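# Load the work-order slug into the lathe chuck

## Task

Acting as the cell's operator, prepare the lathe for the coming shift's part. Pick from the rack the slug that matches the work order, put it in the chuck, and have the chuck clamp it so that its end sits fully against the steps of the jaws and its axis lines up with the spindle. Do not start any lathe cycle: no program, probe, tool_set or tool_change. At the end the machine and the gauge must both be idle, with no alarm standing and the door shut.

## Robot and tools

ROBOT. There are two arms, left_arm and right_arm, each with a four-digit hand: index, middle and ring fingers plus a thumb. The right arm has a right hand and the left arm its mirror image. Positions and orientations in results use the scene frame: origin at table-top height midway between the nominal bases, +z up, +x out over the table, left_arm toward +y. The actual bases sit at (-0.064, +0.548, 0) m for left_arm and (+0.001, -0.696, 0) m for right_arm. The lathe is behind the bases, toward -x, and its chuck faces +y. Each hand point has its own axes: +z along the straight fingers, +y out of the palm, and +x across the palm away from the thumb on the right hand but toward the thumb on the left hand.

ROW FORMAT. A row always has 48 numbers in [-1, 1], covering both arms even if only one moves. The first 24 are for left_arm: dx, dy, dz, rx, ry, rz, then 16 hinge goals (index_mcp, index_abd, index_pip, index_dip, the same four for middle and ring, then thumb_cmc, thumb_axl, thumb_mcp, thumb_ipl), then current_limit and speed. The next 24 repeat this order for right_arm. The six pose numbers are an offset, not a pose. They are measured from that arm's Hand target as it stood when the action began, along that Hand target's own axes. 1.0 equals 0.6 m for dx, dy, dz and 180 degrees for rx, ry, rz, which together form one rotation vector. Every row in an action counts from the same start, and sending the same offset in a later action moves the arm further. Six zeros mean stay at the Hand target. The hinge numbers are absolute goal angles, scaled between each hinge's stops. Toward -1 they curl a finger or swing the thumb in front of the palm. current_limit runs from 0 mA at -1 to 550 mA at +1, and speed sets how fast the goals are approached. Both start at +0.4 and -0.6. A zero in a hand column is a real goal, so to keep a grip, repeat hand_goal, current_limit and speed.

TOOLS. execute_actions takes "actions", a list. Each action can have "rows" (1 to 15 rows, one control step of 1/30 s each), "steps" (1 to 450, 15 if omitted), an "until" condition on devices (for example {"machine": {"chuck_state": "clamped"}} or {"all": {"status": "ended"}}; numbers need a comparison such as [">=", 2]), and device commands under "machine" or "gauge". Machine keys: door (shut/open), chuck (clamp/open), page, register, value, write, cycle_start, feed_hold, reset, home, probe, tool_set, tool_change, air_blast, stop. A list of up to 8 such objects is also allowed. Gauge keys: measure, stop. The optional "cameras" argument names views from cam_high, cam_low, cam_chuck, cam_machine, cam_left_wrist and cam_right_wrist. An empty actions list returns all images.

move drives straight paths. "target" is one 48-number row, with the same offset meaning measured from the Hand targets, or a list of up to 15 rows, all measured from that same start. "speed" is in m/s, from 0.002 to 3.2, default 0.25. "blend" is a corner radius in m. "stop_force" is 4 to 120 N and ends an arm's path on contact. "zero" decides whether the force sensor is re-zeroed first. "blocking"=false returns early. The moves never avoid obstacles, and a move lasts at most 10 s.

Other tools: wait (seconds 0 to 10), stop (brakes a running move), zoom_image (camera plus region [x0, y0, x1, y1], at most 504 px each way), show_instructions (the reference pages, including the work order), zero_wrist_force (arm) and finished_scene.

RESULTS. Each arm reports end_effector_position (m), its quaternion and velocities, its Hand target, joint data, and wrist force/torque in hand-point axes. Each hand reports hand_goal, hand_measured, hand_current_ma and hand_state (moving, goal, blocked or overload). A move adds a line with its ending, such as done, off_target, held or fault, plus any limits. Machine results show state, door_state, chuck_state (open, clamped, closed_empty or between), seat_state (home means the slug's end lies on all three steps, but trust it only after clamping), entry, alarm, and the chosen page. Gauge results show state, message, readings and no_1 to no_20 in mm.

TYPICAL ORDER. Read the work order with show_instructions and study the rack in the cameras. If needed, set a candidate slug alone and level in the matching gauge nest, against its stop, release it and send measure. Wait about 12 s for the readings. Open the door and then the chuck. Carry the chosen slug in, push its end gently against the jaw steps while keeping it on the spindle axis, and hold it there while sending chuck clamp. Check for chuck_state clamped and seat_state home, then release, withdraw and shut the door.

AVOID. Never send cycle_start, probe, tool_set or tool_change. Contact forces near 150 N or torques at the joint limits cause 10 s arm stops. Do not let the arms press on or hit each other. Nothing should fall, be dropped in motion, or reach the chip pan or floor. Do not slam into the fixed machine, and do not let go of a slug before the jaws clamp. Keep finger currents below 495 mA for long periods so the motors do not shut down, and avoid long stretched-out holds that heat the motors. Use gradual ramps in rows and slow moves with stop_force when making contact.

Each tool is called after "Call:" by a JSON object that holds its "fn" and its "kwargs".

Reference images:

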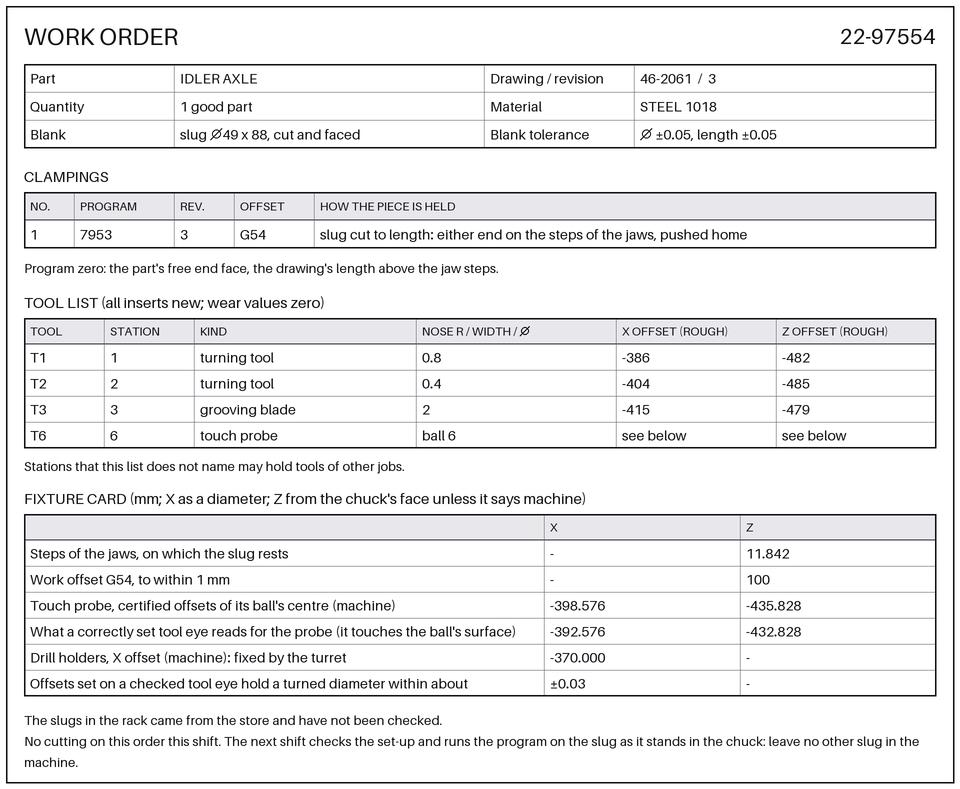

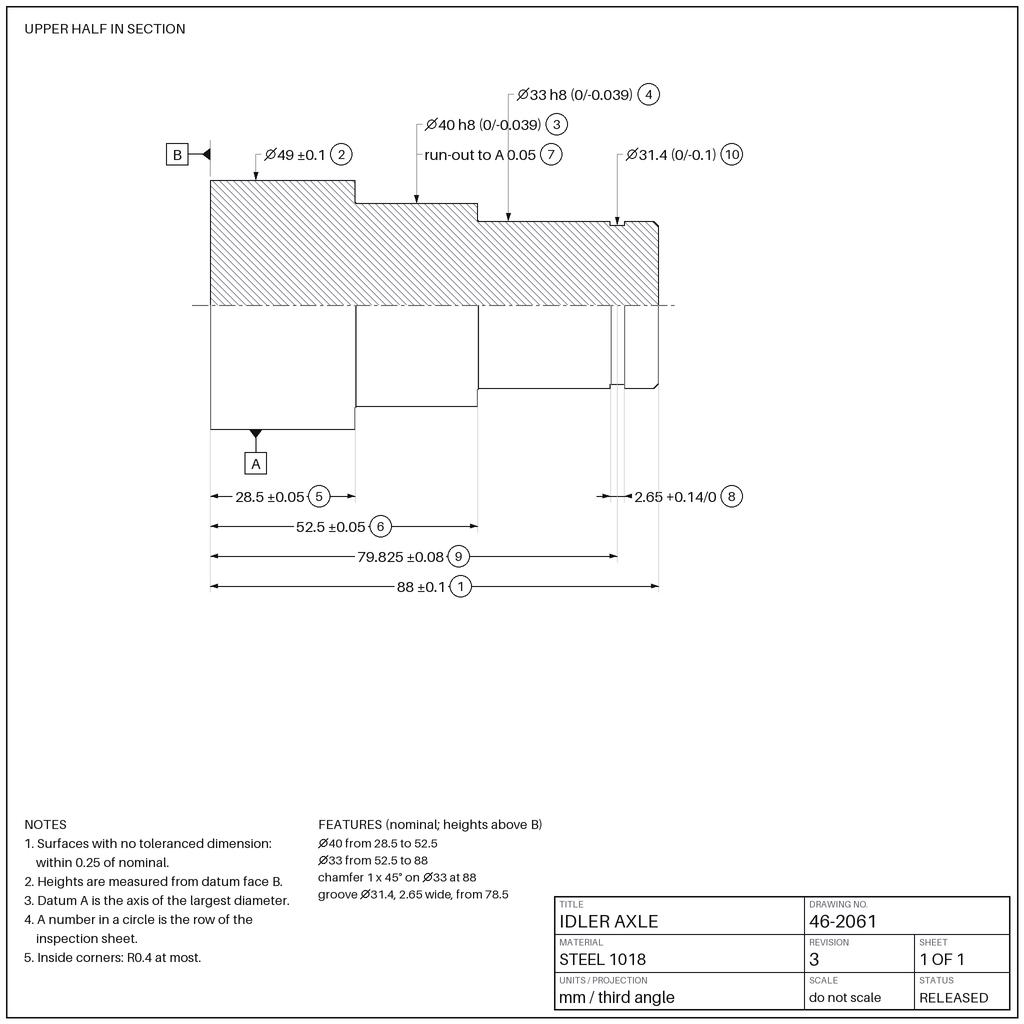

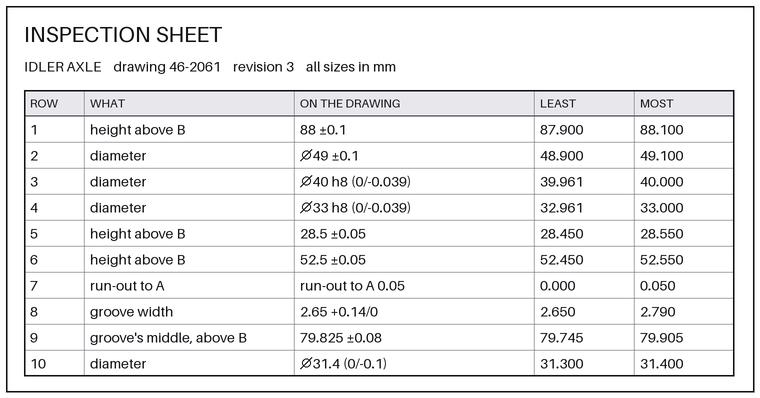

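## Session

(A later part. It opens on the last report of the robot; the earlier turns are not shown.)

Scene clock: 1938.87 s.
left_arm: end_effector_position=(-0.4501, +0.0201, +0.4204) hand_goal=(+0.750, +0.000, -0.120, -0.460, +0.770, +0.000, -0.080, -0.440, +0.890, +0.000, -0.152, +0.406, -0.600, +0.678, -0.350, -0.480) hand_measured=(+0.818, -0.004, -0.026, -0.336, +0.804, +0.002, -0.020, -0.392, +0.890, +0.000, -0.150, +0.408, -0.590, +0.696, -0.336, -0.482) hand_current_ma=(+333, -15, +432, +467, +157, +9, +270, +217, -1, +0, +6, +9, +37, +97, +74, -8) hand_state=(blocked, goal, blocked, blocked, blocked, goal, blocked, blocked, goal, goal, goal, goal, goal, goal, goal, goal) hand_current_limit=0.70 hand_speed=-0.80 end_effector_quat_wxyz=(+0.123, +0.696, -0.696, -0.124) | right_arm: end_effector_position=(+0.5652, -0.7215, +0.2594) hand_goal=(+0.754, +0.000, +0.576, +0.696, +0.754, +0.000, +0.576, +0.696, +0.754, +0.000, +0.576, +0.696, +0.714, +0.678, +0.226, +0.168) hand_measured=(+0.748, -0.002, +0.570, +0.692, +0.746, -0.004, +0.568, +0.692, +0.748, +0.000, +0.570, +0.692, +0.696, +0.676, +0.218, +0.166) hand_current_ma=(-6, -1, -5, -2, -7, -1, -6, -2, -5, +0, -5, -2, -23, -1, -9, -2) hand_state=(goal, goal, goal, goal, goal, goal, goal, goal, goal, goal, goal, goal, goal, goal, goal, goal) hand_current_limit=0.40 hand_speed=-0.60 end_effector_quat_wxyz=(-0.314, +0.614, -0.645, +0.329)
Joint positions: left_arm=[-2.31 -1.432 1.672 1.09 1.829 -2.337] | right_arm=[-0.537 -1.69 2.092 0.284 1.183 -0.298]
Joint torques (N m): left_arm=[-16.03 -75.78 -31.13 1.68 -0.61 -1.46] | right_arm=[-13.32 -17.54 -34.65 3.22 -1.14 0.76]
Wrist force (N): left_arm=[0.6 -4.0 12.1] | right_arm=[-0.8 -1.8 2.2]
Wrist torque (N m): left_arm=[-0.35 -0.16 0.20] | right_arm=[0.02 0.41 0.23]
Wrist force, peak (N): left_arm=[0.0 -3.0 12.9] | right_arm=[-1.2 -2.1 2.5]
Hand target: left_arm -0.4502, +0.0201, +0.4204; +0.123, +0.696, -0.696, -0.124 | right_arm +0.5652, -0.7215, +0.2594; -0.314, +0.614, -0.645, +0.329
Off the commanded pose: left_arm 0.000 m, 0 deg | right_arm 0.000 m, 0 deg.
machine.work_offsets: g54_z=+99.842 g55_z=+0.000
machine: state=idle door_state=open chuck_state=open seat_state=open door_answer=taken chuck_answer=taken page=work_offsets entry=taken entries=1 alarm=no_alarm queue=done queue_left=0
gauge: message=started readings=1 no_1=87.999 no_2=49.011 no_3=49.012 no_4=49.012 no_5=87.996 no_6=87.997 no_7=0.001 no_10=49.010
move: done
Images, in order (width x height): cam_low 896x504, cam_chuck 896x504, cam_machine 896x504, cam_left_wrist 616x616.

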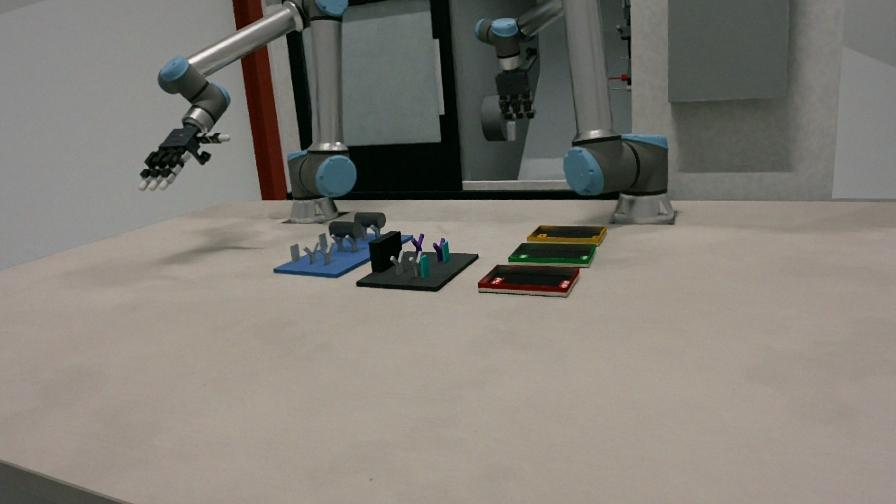

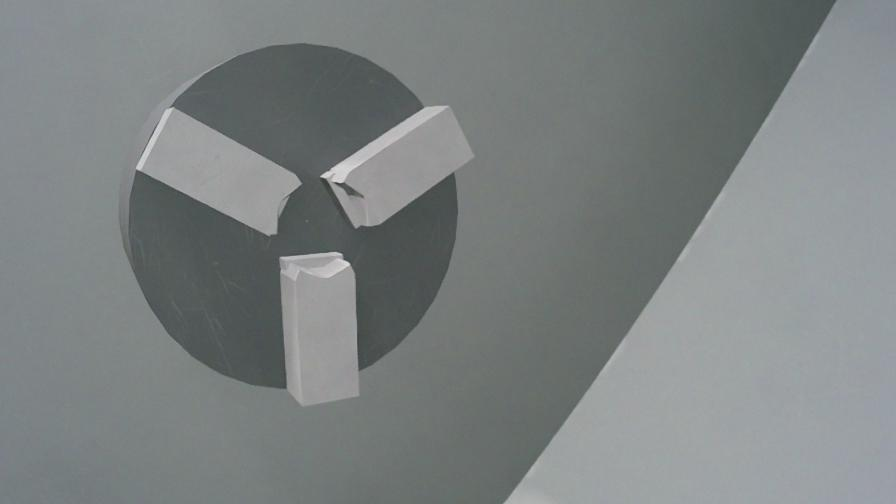

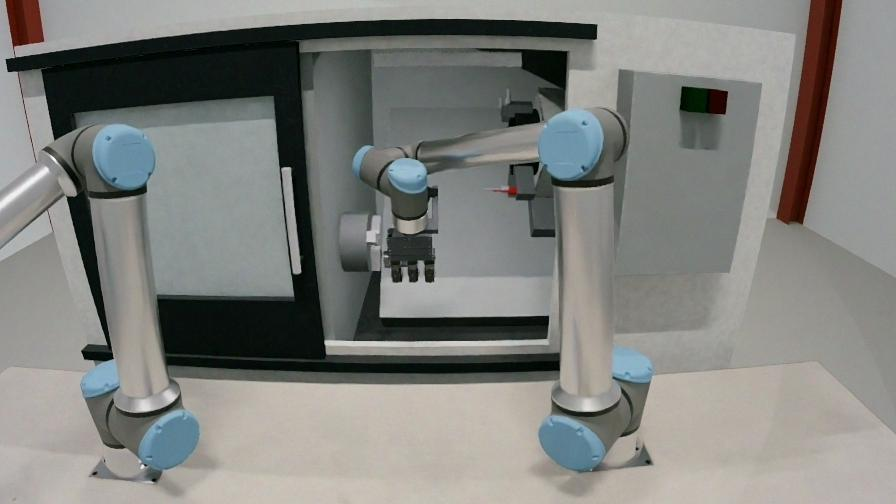

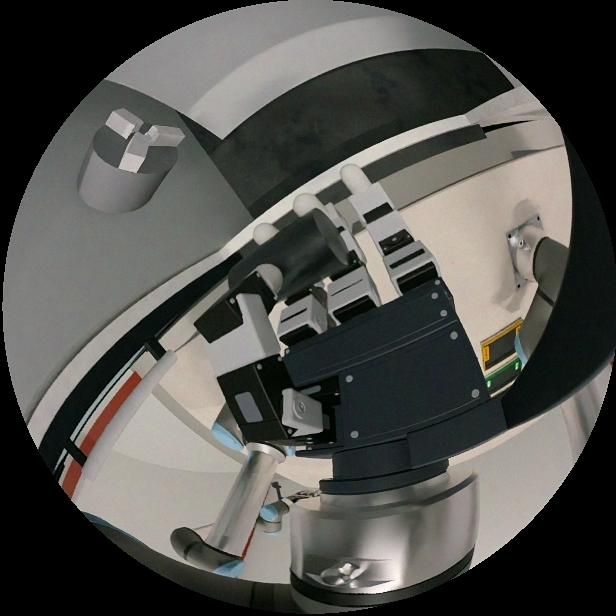

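Call:
{"fn": "move", "kwargs": {"target": [-0.0333,0.4358,0.265,0,0,0, 0.75,0,-0.12,-0.46,0.77,0,-0.08,-0.44,0.89,0,-0.153,0.406,-0.6,0.678,-0.35,-0.48,0.7,-0.8, 0,0,0,0,0,0, 0.754,0,0.576,0.696,0.754,0,0.576,0.696,0.754,0,0.576,0.696,0.714,0.678,0.226,0.168,0.4,-0.6], "speed": 0.12, "cameras": ["cam_left_wrist","cam_chuck","cam_low","cam_machine"]}}

Scene clock: 1989.83 s.
left_arm: end_effector_position=(-0.7502, +0.0403, +0.3612) hand_goal=(+0.750, +0.000, -0.120, -0.460, +0.770, +0.000, -0.080, -0.440, +0.890, +0.000, -0.152, +0.406, -0.600, +0.678, -0.350, -0.480) hand_measured=(+0.820, -0.004, -0.026, -0.340, +0.806, +0.004, -0.022, -0.392, +0.890, +0.000, -0.150, +0.408, -0.590, +0.696, -0.338, -0.482) hand_current_ma=(+341, -10, +432, +468, +170, +10, +264, +217, +1, +0, +6, +9, +37, +97, +68, -13) hand_state=(blocked, goal, blocked, blocked, blocked, goal, blocked, blocked, goal, goal, goal, goal, goal, goal, goal, goal) hand_current_limit=0.70 hand_speed=-0.80 end_effector_quat_wxyz=(+0.123, +0.696, -0.696, -0.124) | right_arm: end_effector_position=(+0.5652, -0.7215, +0.2594) hand_goal=(+0.754, +0.000, +0.576, +0.696, +0.754, +0.000, +0.576, +0.696, +0.754, +0.000, +0.576, +0.696, +0.714, +0.678, +0.226, +0.168) hand_measured=(+0.748, -0.002, +0.570, +0.692, +0.746, -0.004, +0.568, +0.692, +0.748, +0.000, +0.570, +0.692, +0.696, +0.676, +0.218, +0.166) hand_current_ma=(-6, -1, -5, -2, -7, -1, -6, -2, -5, +0, -5, -2, -23, -1, -9, -2) hand_state=(goal, goal, goal, goal, goal, goal, goal, goal, goal, goal, goal, goal, goal, goal, goal, goal) hand_current_limit=0.40 hand_speed=-0.60 end_effector_quat_wxyz=(-0.314, +0.614, -0.645, +0.329)
Joint positions: left_arm=[-2.644 -1.149 1.396 1.013 1.738 -2.665] | right_arm=[-0.537 -1.69 2.092 0.284 1.183 -0.298]
Joint torques (N m): left_arm=[-18.6 -64.71 -53.44 5.07 -1.51 -1.8] | right_arm=[-13.31 -16.94 -32 2.92 -0.57 0.83]
Wrist force (N): left_arm=[0.8 -4.3 11.6] | right_arm=[-1.1 -2.0 2.1]
Wrist torque (N m): left_arm=[-0.34 -0.20 0.23] | right_arm=[0.00 0.45 0.20]
Wrist force, peak (N): left_arm=[0.4 -2.7 13.1] | right_arm=[-0.9 -2.2 2.8]
Hand target: left_arm -0.7504, +0.0403, +0.3611; +0.123, +0.696, -0.696, -0.124 | right_arm +0.5652, -0.7215, +0.2594; -0.314, +0.614, -0.645, +0.329
Off the commanded pose: left_arm 0.000 m, 0 deg | right_arm 0.000 m, 0 deg.
machine.work_offsets: g54_z=+99.842 g55_z=+0.000
machine: state=idle door_state=open chuck_state=open seat_state=open door_answer=taken chuck_answer=taken page=work_offsets entry=taken entries=1 alarm=no_alarm queue=done queue_left=0
gauge: message=started readings=1 no_1=87.999 no_2=49.011 no_3=49.012 no_4=49.012 no_5=87.996 no_6=87.997 no_7=0.001 no_10=49.010
move: done
Images, in order (width x height): cam_low 896x504, cam_chuck 896x504, cam_machine 896x504, cam_left_wrist 616x616.

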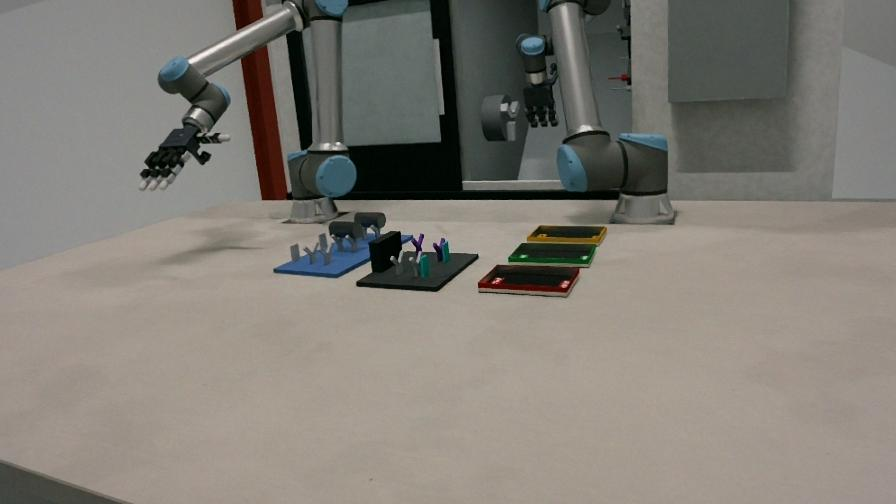

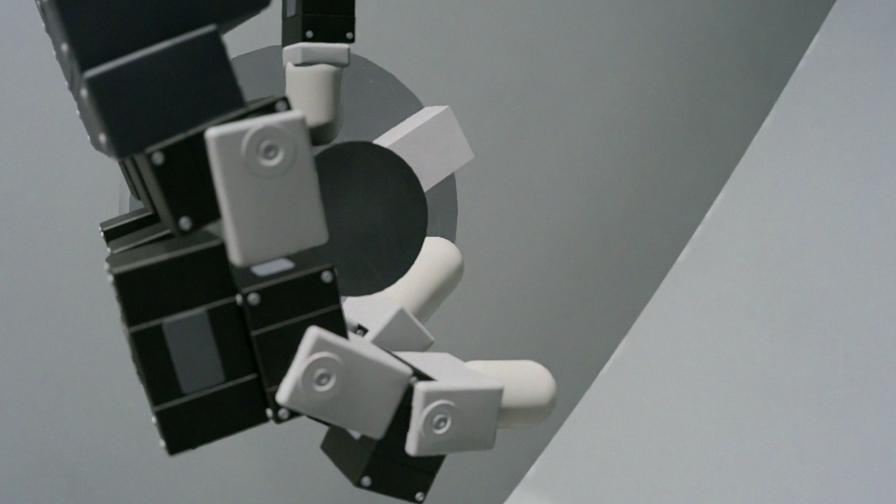

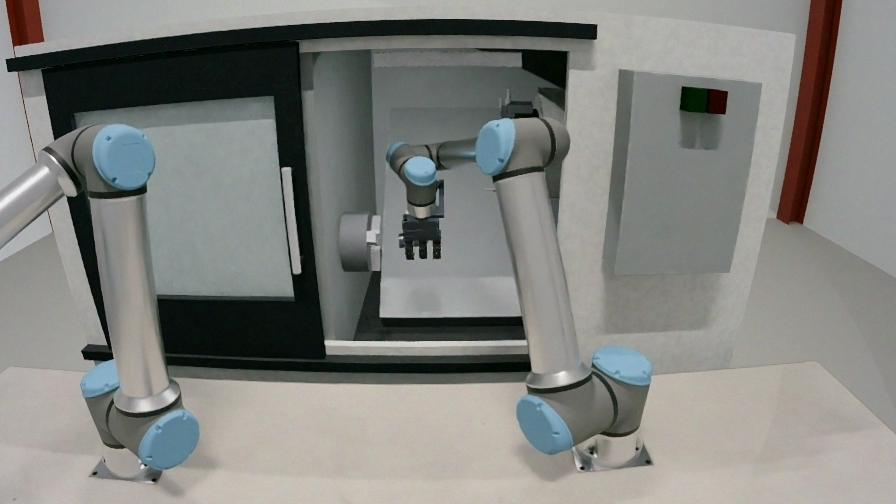

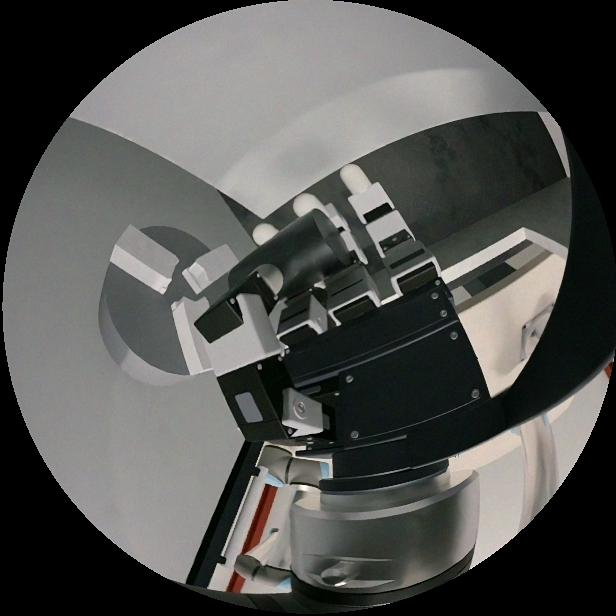

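Call:
{"fn": "zoom_image", "kwargs": {"camera": "cam_machine", "region": [330, 180, 450, 290]}}

Call:
{"fn": "zoom_image", "kwargs": {"camera": "cam_low", "region": [470, 70, 580, 160]}}

Call:
{"fn": "zoom_image", "kwargs": {"camera": "cam_left_wrist", "region": [90, 200, 370, 400]}}

Scaled by 4.200 from the camera's 896x504 image, which has a finer 1280x720 frame.

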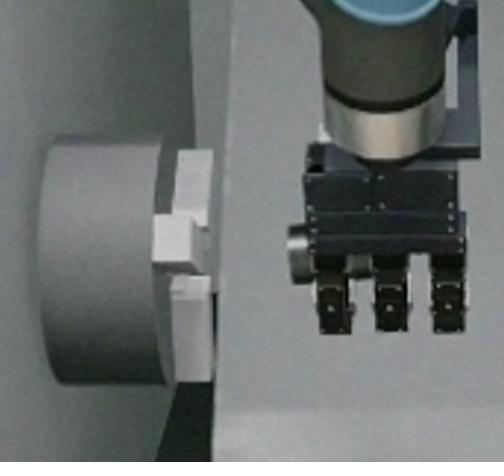

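Scaled by 4.582 from the camera's 896x504 image, which has a finer 1280x720 frame.

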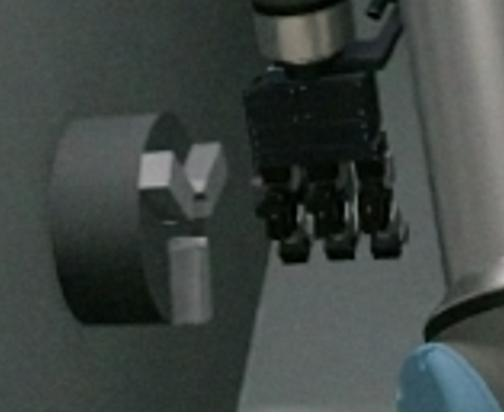

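Scaled by 1.800 from the camera's 616x616 image, which has a finer 880x880 frame.

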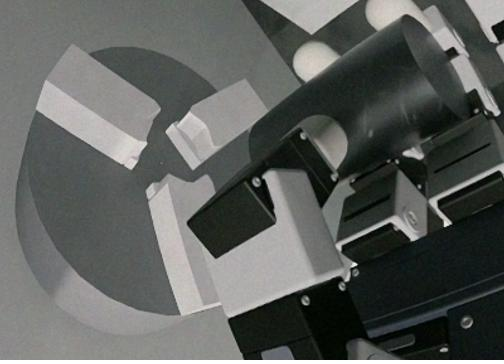

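Call:
{"fn": "move", "kwargs": {"target": [0,0.0613,0.0755,0,0,0, 0.75,0,-0.12,-0.46,0.77,0,-0.08,-0.44,0.89,0,-0.153,0.406,-0.6,0.678,-0.35,-0.48,0.7,-0.8, 0,0,0,0,0,0, 0.754,0,0.576,0.696,0.754,0,0.576,0.696,0.754,0,0.576,0.696,0.714,0.678,0.226,0.168,0.4,-0.6], "speed": 0.06, "cameras": ["cam_left_wrist","cam_chuck","cam_low","cam_machine"]}}

Call:
{"fn": "zoom_image", "kwargs": {"camera": "cam_chuck", "region": [150, 50, 600, 450]}}

Call:
{"fn": "zoom_image", "kwargs": {"camera": "cam_machine", "region": [330, 180, 450, 290]}}

Call:
{"fn": "zoom_image", "kwargs": {"camera": "cam_low", "region": [470, 70, 580, 160]}}

Scene clock: 2023.37 s.
left_arm: end_effector_position=(-0.8004, +0.0403, +0.3313) hand_goal=(+0.750, +0.000, -0.120, -0.460, +0.770, +0.000, -0.080, -0.440, +0.890, +0.000, -0.152, +0.406, -0.600, +0.678, -0.350, -0.480) hand_measured=(+0.820, -0.004, -0.026, -0.340, +0.806, +0.004, -0.022, -0.392, +0.890, +0.000, -0.150, +0.408, -0.590, +0.696, -0.338, -0.482) hand_current_ma=(+341, -10, +432, +467, +170, +10, +264, +217, +1, +0, +6, +9, +37, +97, +68, -13) hand_state=(blocked, goal, blocked, blocked, blocked, goal, blocked, blocked, goal, goal, goal, goal, goal, goal, goal, goal) hand_current_limit=0.70 hand_speed=-0.80 end_effector_quat_wxyz=(+0.123, +0.696, -0.696, -0.124) | right_arm: end_effector_position=(+0.5652, -0.7215, +0.2594) hand_goal=(+0.754, +0.000, +0.576, +0.696, +0.754, +0.000, +0.576, +0.696, +0.754, +0.000, +0.576, +0.696, +0.714, +0.678, +0.226, +0.168) hand_measured=(+0.748, -0.002, +0.570, +0.692, +0.746, -0.004, +0.568, +0.692, +0.748, +0.000, +0.570, +0.692, +0.696, +0.676, +0.218, +0.166) hand_current_ma=(-6, -1, -5, -2, -7, -1, -6, -2, -5, +0, -5, -2, -23, -1, -9, -2) hand_state=(goal, goal, goal, goal, goal, goal, goal, goal, goal, goal, goal, goal, goal, goal, goal, goal) hand_current_limit=0.40 hand_speed=-0.60 end_effector_quat_wxyz=(-0.314, +0.614, -0.645, +0.329)
Joint positions: left_arm=[-2.677 -1.075 1.338 0.992 1.727 -2.697] | right_arm=[-0.537 -1.69 2.092 0.284 1.183 -0.298]
Joint torques (N m): left_arm=[-16.17 -71.54 -53.63 0.65 -1.53 -1.08] | right_arm=[-13.18 -17.27 -29.75 2.71 -0.56 0.48]
Wrist force (N): left_arm=[0.9 -4.0 12.0] | right_arm=[-1.0 -1.8 2.4]
Wrist torque (N m): left_arm=[-0.34 -0.20 0.22] | right_arm=[0.00 0.43 0.21]
Wrist force, peak (N): left_arm=[0.8 -3.8 13.1] | right_arm=[-1.2 -2.3 2.4]
Hand target: left_arm -0.8005, +0.0403, +0.3312; +0.123, +0.696, -0.696, -0.124 | right_arm +0.5652, -0.7215, +0.2594; -0.314, +0.614, -0.645, +0.329
Off the commanded pose: left_arm 0.000 m, 0 deg | right_arm 0.000 m, 0 deg.
machine.work_offsets: g54_z=+99.842 g55_z=+0.000
machine: state=idle door_state=open chuck_state=open seat_state=open door_answer=taken chuck_answer=taken page=work_offsets entry=taken entries=1 alarm=no_alarm queue=done queue_left=0
gauge: message=started readings=1 no_1=87.999 no_2=49.011 no_3=49.012 no_4=49.012 no_5=87.996 no_6=87.997 no_7=0.001 no_10=49.010
move: done
Images, in order (width x height): cam_low 896x504, cam_chuck 896x504, cam_machine 896x504, cam_left_wrist 616x616.

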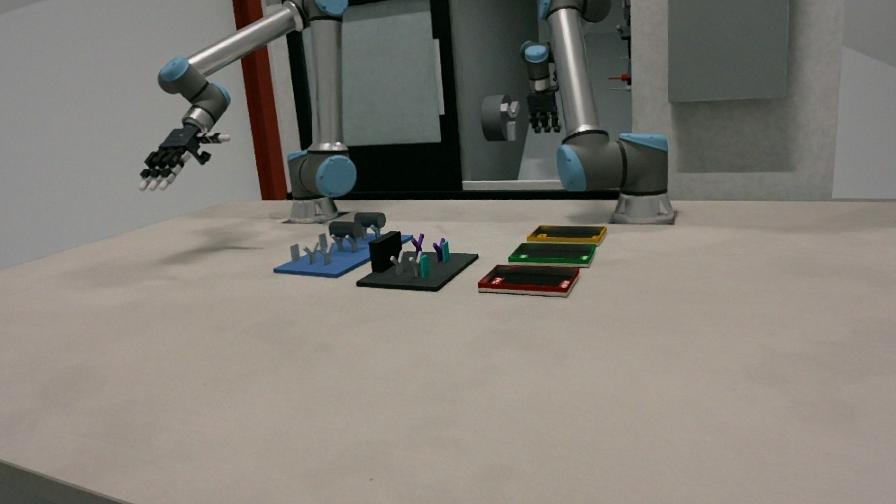

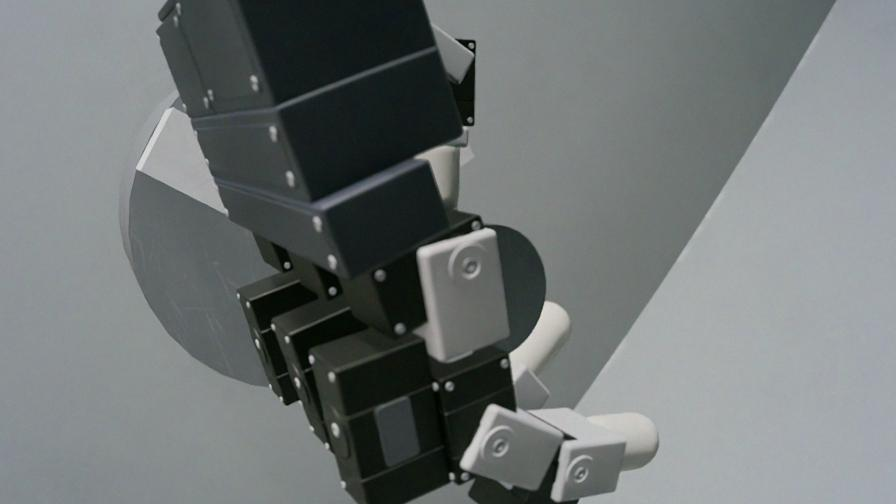

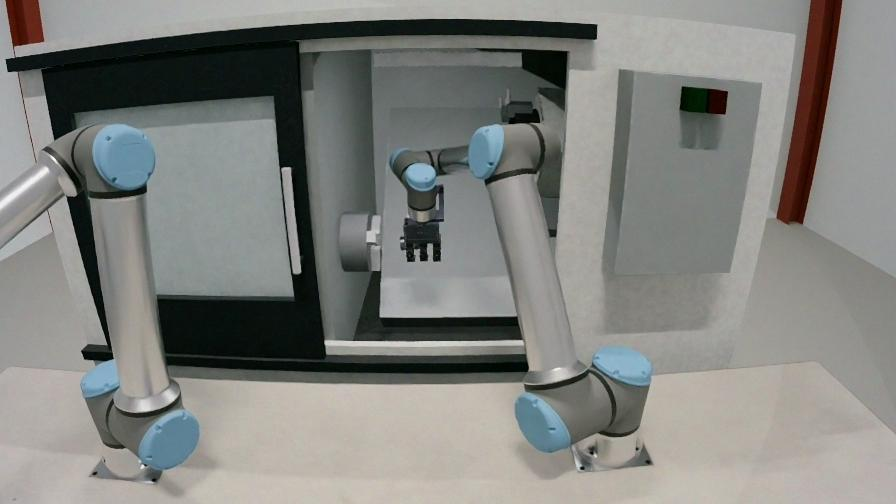

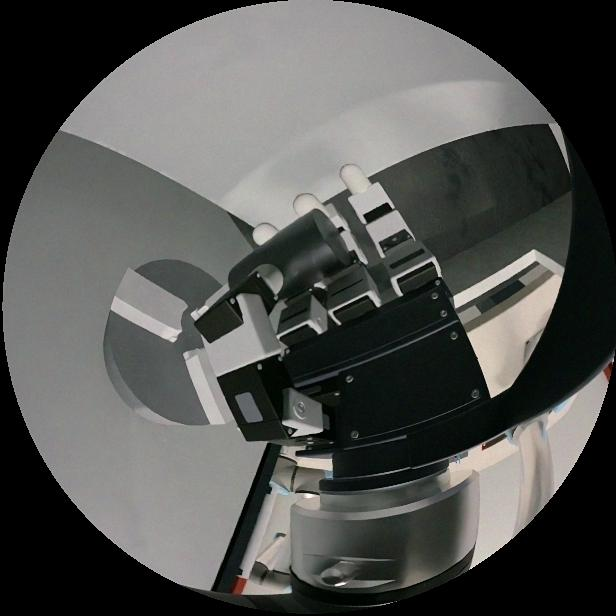

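Scaled by 1.120 from the camera's 896x504 image, which has a finer 1280x720 frame.

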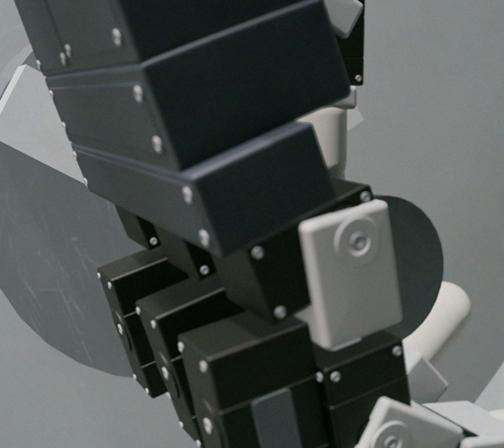

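Scaled by 4.200 from the camera's 896x504 image, which has a finer 1280x720 frame.

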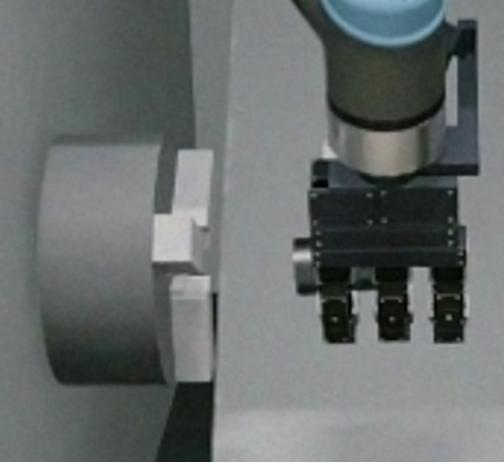

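Scaled by 4.582 from the camera's 896x504 image, which has a finer 1280x720 frame.

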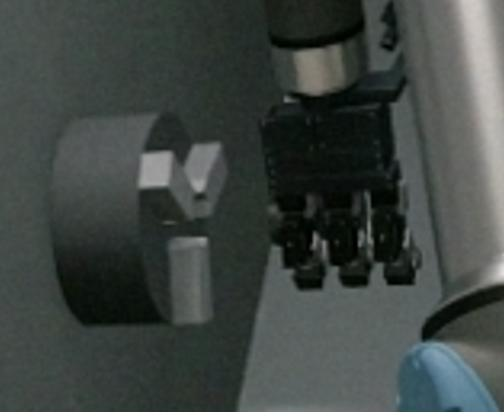

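Call:
{"fn": "move", "kwargs": {"target": [0.0667,-0.0115,-0.0095,0,0,0, 0.75,0,-0.12,-0.46,0.77,0,-0.08,-0.44,0.89,0,-0.153,0.406,-0.6,0.678,-0.35,-0.48,0.7,-0.8, 0,0,0,0,0,0, 0.754,0,0.576,0.696,0.754,0,0.576,0.696,0.754,0,0.576,0.696,0.714,0.678,0.226,0.168,0.4,-0.6], "speed": 0.05, "cameras": ["cam_left_wrist","cam_chuck","cam_low","cam_machine"]}}

Call:
{"fn": "zoom_image", "kwargs": {"camera": "cam_machine", "region": [330, 180, 450, 290]}}

Call:
{"fn": "zoom_image", "kwargs": {"camera": "cam_left_wrist", "region": [90, 180, 390, 430]}}

Scene clock: 2064.70 s.
left_arm: end_effector_position=(-0.7921, +0.0004, +0.3342) hand_goal=(+0.750, +0.000, -0.120, -0.460, +0.770, +0.000, -0.080, -0.440, +0.890, +0.000, -0.152, +0.406, -0.600, +0.678, -0.350, -0.480) hand_measured=(+0.820, -0.004, -0.026, -0.340, +0.806, +0.004, -0.022, -0.392, +0.890, +0.000, -0.150, +0.408, -0.590, +0.696, -0.338, -0.482) hand_current_ma=(+343, -10, +432, +467, +171, +10, +264, +217, +1, +0, +6, +9, +37, +97, +68, -13) hand_state=(blocked, goal, blocked, blocked, blocked, goal, blocked, blocked, goal, goal, goal, goal, goal, goal, goal, goal) hand_current_limit=0.70 hand_speed=-0.80 end_effector_quat_wxyz=(+0.123, +0.696, -0.696, -0.124) | right_arm: end_effector_position=(+0.5652, -0.7215, +0.2594) hand_goal=(+0.754, +0.000, +0.576, +0.696, +0.754, +0.000, +0.576, +0.696, +0.754, +0.000, +0.576, +0.696, +0.714, +0.678, +0.226, +0.168) hand_measured=(+0.748, -0.002, +0.570, +0.692, +0.746, -0.004, +0.568, +0.692, +0.748, +0.000, +0.570, +0.692, +0.696, +0.676, +0.218, +0.166) hand_current_ma=(-6, -1, -5, -2, -7, -1, -6, -2, -5, +0, -5, -2, -23, -1, -9, -2) hand_state=(goal, goal, goal, goal, goal, goal, goal, goal, goal, goal, goal, goal, goal, goal, goal, goal) hand_current_limit=0.40 hand_speed=-0.60 end_effector_quat_wxyz=(-0.314, +0.614, -0.645, +0.329)
Joint positions: left_arm=[-2.625 -1.041 1.282 1.022 1.744 -2.646] | right_arm=[-0.537 -1.69 2.092 0.284 1.183 -0.298]
Joint torques (N m): left_arm=[14.2 -74.55 -52.19 5.19 2.61 2.7] | right_arm=[-12.48 -18.25 -27.57 2.66 0.34 0.86]
Wrist force (N): left_arm=[0.9 -4.4 11.9] | right_arm=[-0.9 -2.0 2.3]
Wrist torque (N m): left_arm=[-0.39 -0.21 -0.03] | right_arm=[-0.01 0.42 0.22]
Wrist force, peak (N): left_arm=[1.1 -4.3 12.3] | right_arm=[-1.3 -2.0 2.5]
Hand target: left_arm -0.7921, +0.0003, +0.3342; +0.123, +0.696, -0.696, -0.124 | right_arm +0.5652, -0.7215, +0.2594; -0.314, +0.614, -0.645, +0.329
Off the commanded pose: left_arm 0.000 m, 0 deg | right_arm 0.000 m, 0 deg.
machine.work_offsets: g54_z=+99.842 g55_z=+0.000
machine: state=idle door_state=open chuck_state=open seat_state=open door_answer=taken chuck_answer=taken page=work_offsets entry=taken entries=1 alarm=no_alarm queue=done queue_left=0
gauge: message=started readings=1 no_1=87.999 no_2=49.011 no_3=49.012 no_4=49.012 no_5=87.996 no_6=87.997 no_7=0.001 no_10=49.010
move: done
Images, in order (width x height): cam_low 896x504, cam_chuck 896x504, cam_machine 896x504, cam_left_wrist 616x616.

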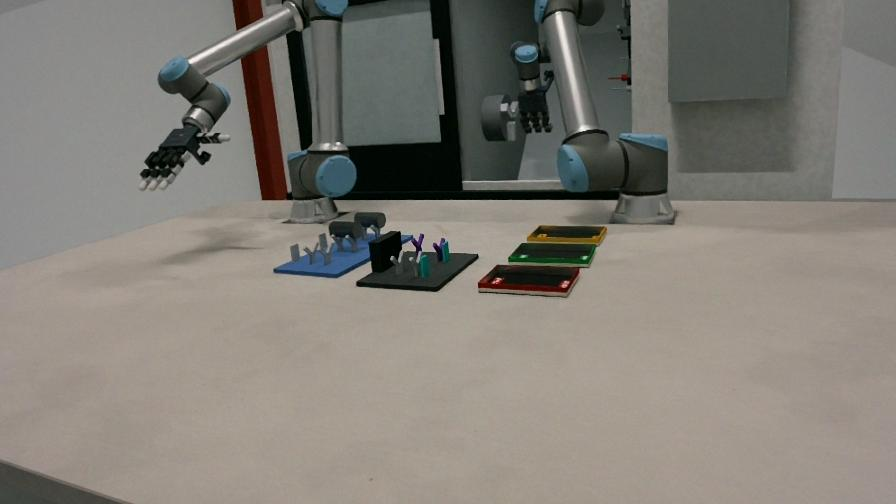

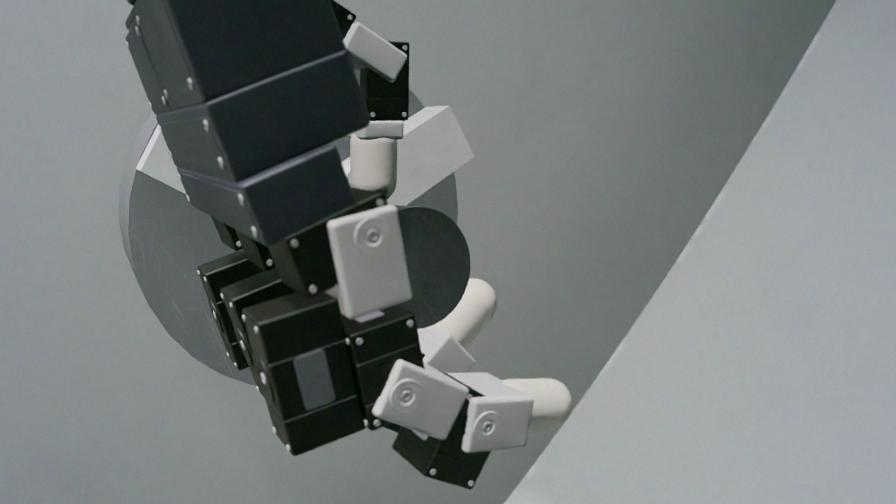

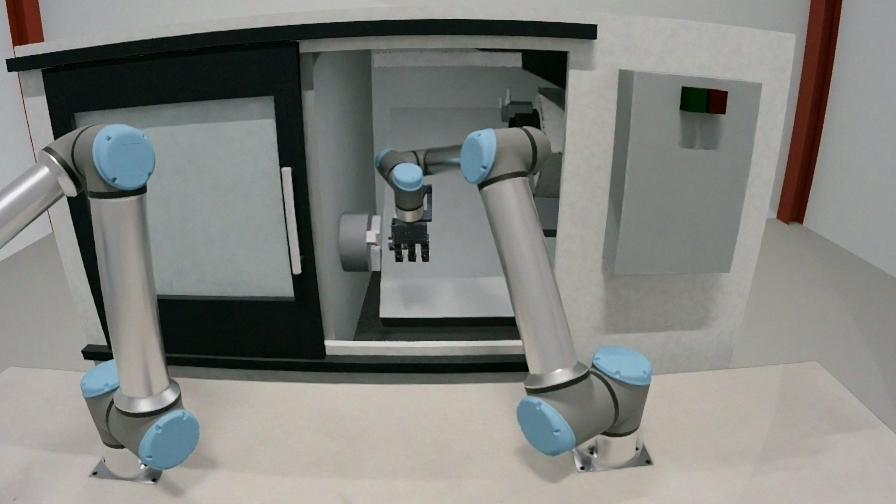

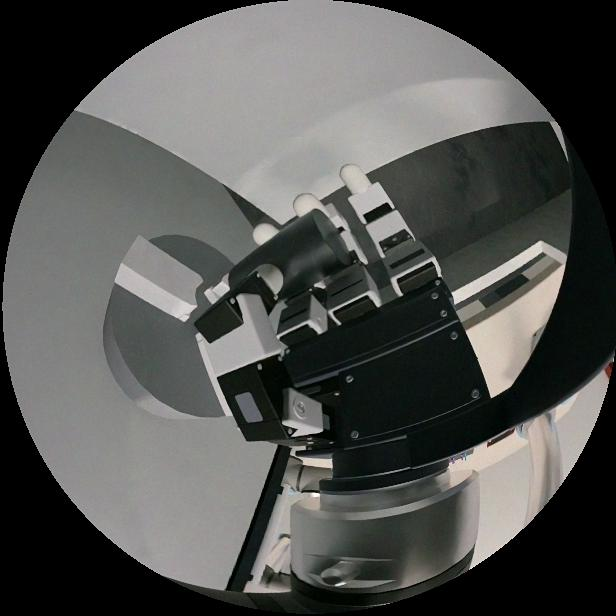

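Scaled by 4.200 from the camera's 896x504 image, which has a finer 1280x720 frame.

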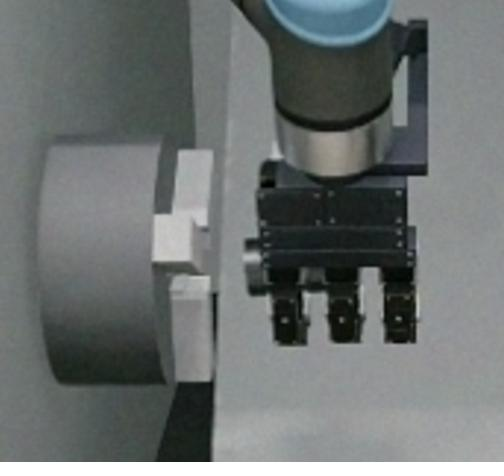

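Scaled by 1.680 from the camera's 616x616 image, which has a finer 880x880 frame.

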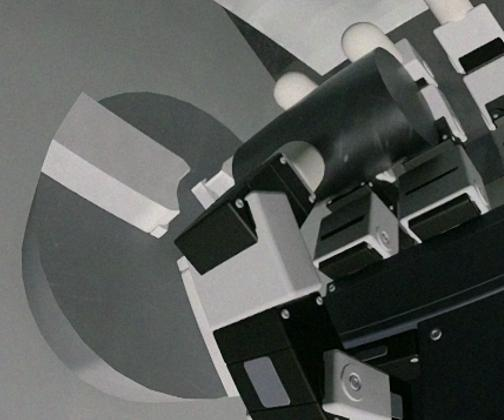

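Call:
{"fn": "zoom_image", "kwargs": {"camera": "cam_chuck", "region": [380, 190, 500, 350]}}

Scaled by 3.150 from the camera's 896x504 image, which has a finer 1280x720 frame.

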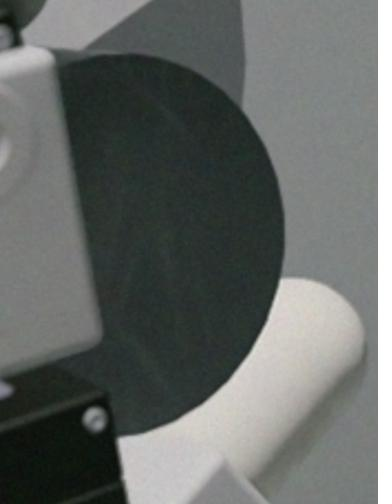

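Call:
{"fn": "zoom_image", "kwargs": {"camera": "cam_machine", "region": [370, 215, 440, 275]}}

Call:
{"fn": "zoom_image", "kwargs": {"camera": "cam_low", "region": [475, 75, 575, 155]}}

Scaled by 7.200 from the camera's 896x504 image, which has a finer 1280x720 frame.

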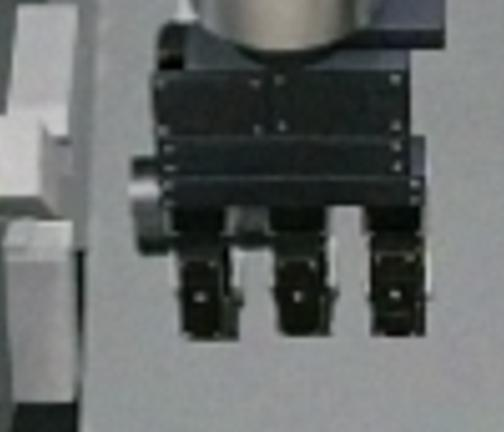

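Scaled by 5.040 from the camera's 896x504 image, which has a finer 1280x720 frame.

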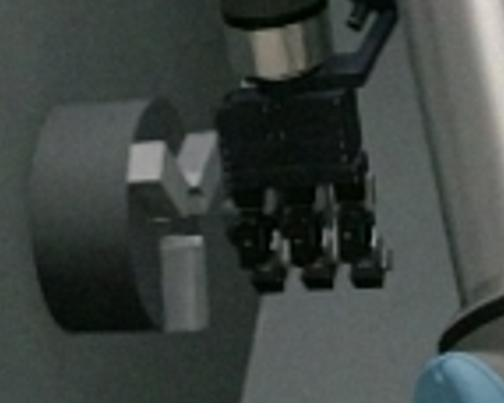

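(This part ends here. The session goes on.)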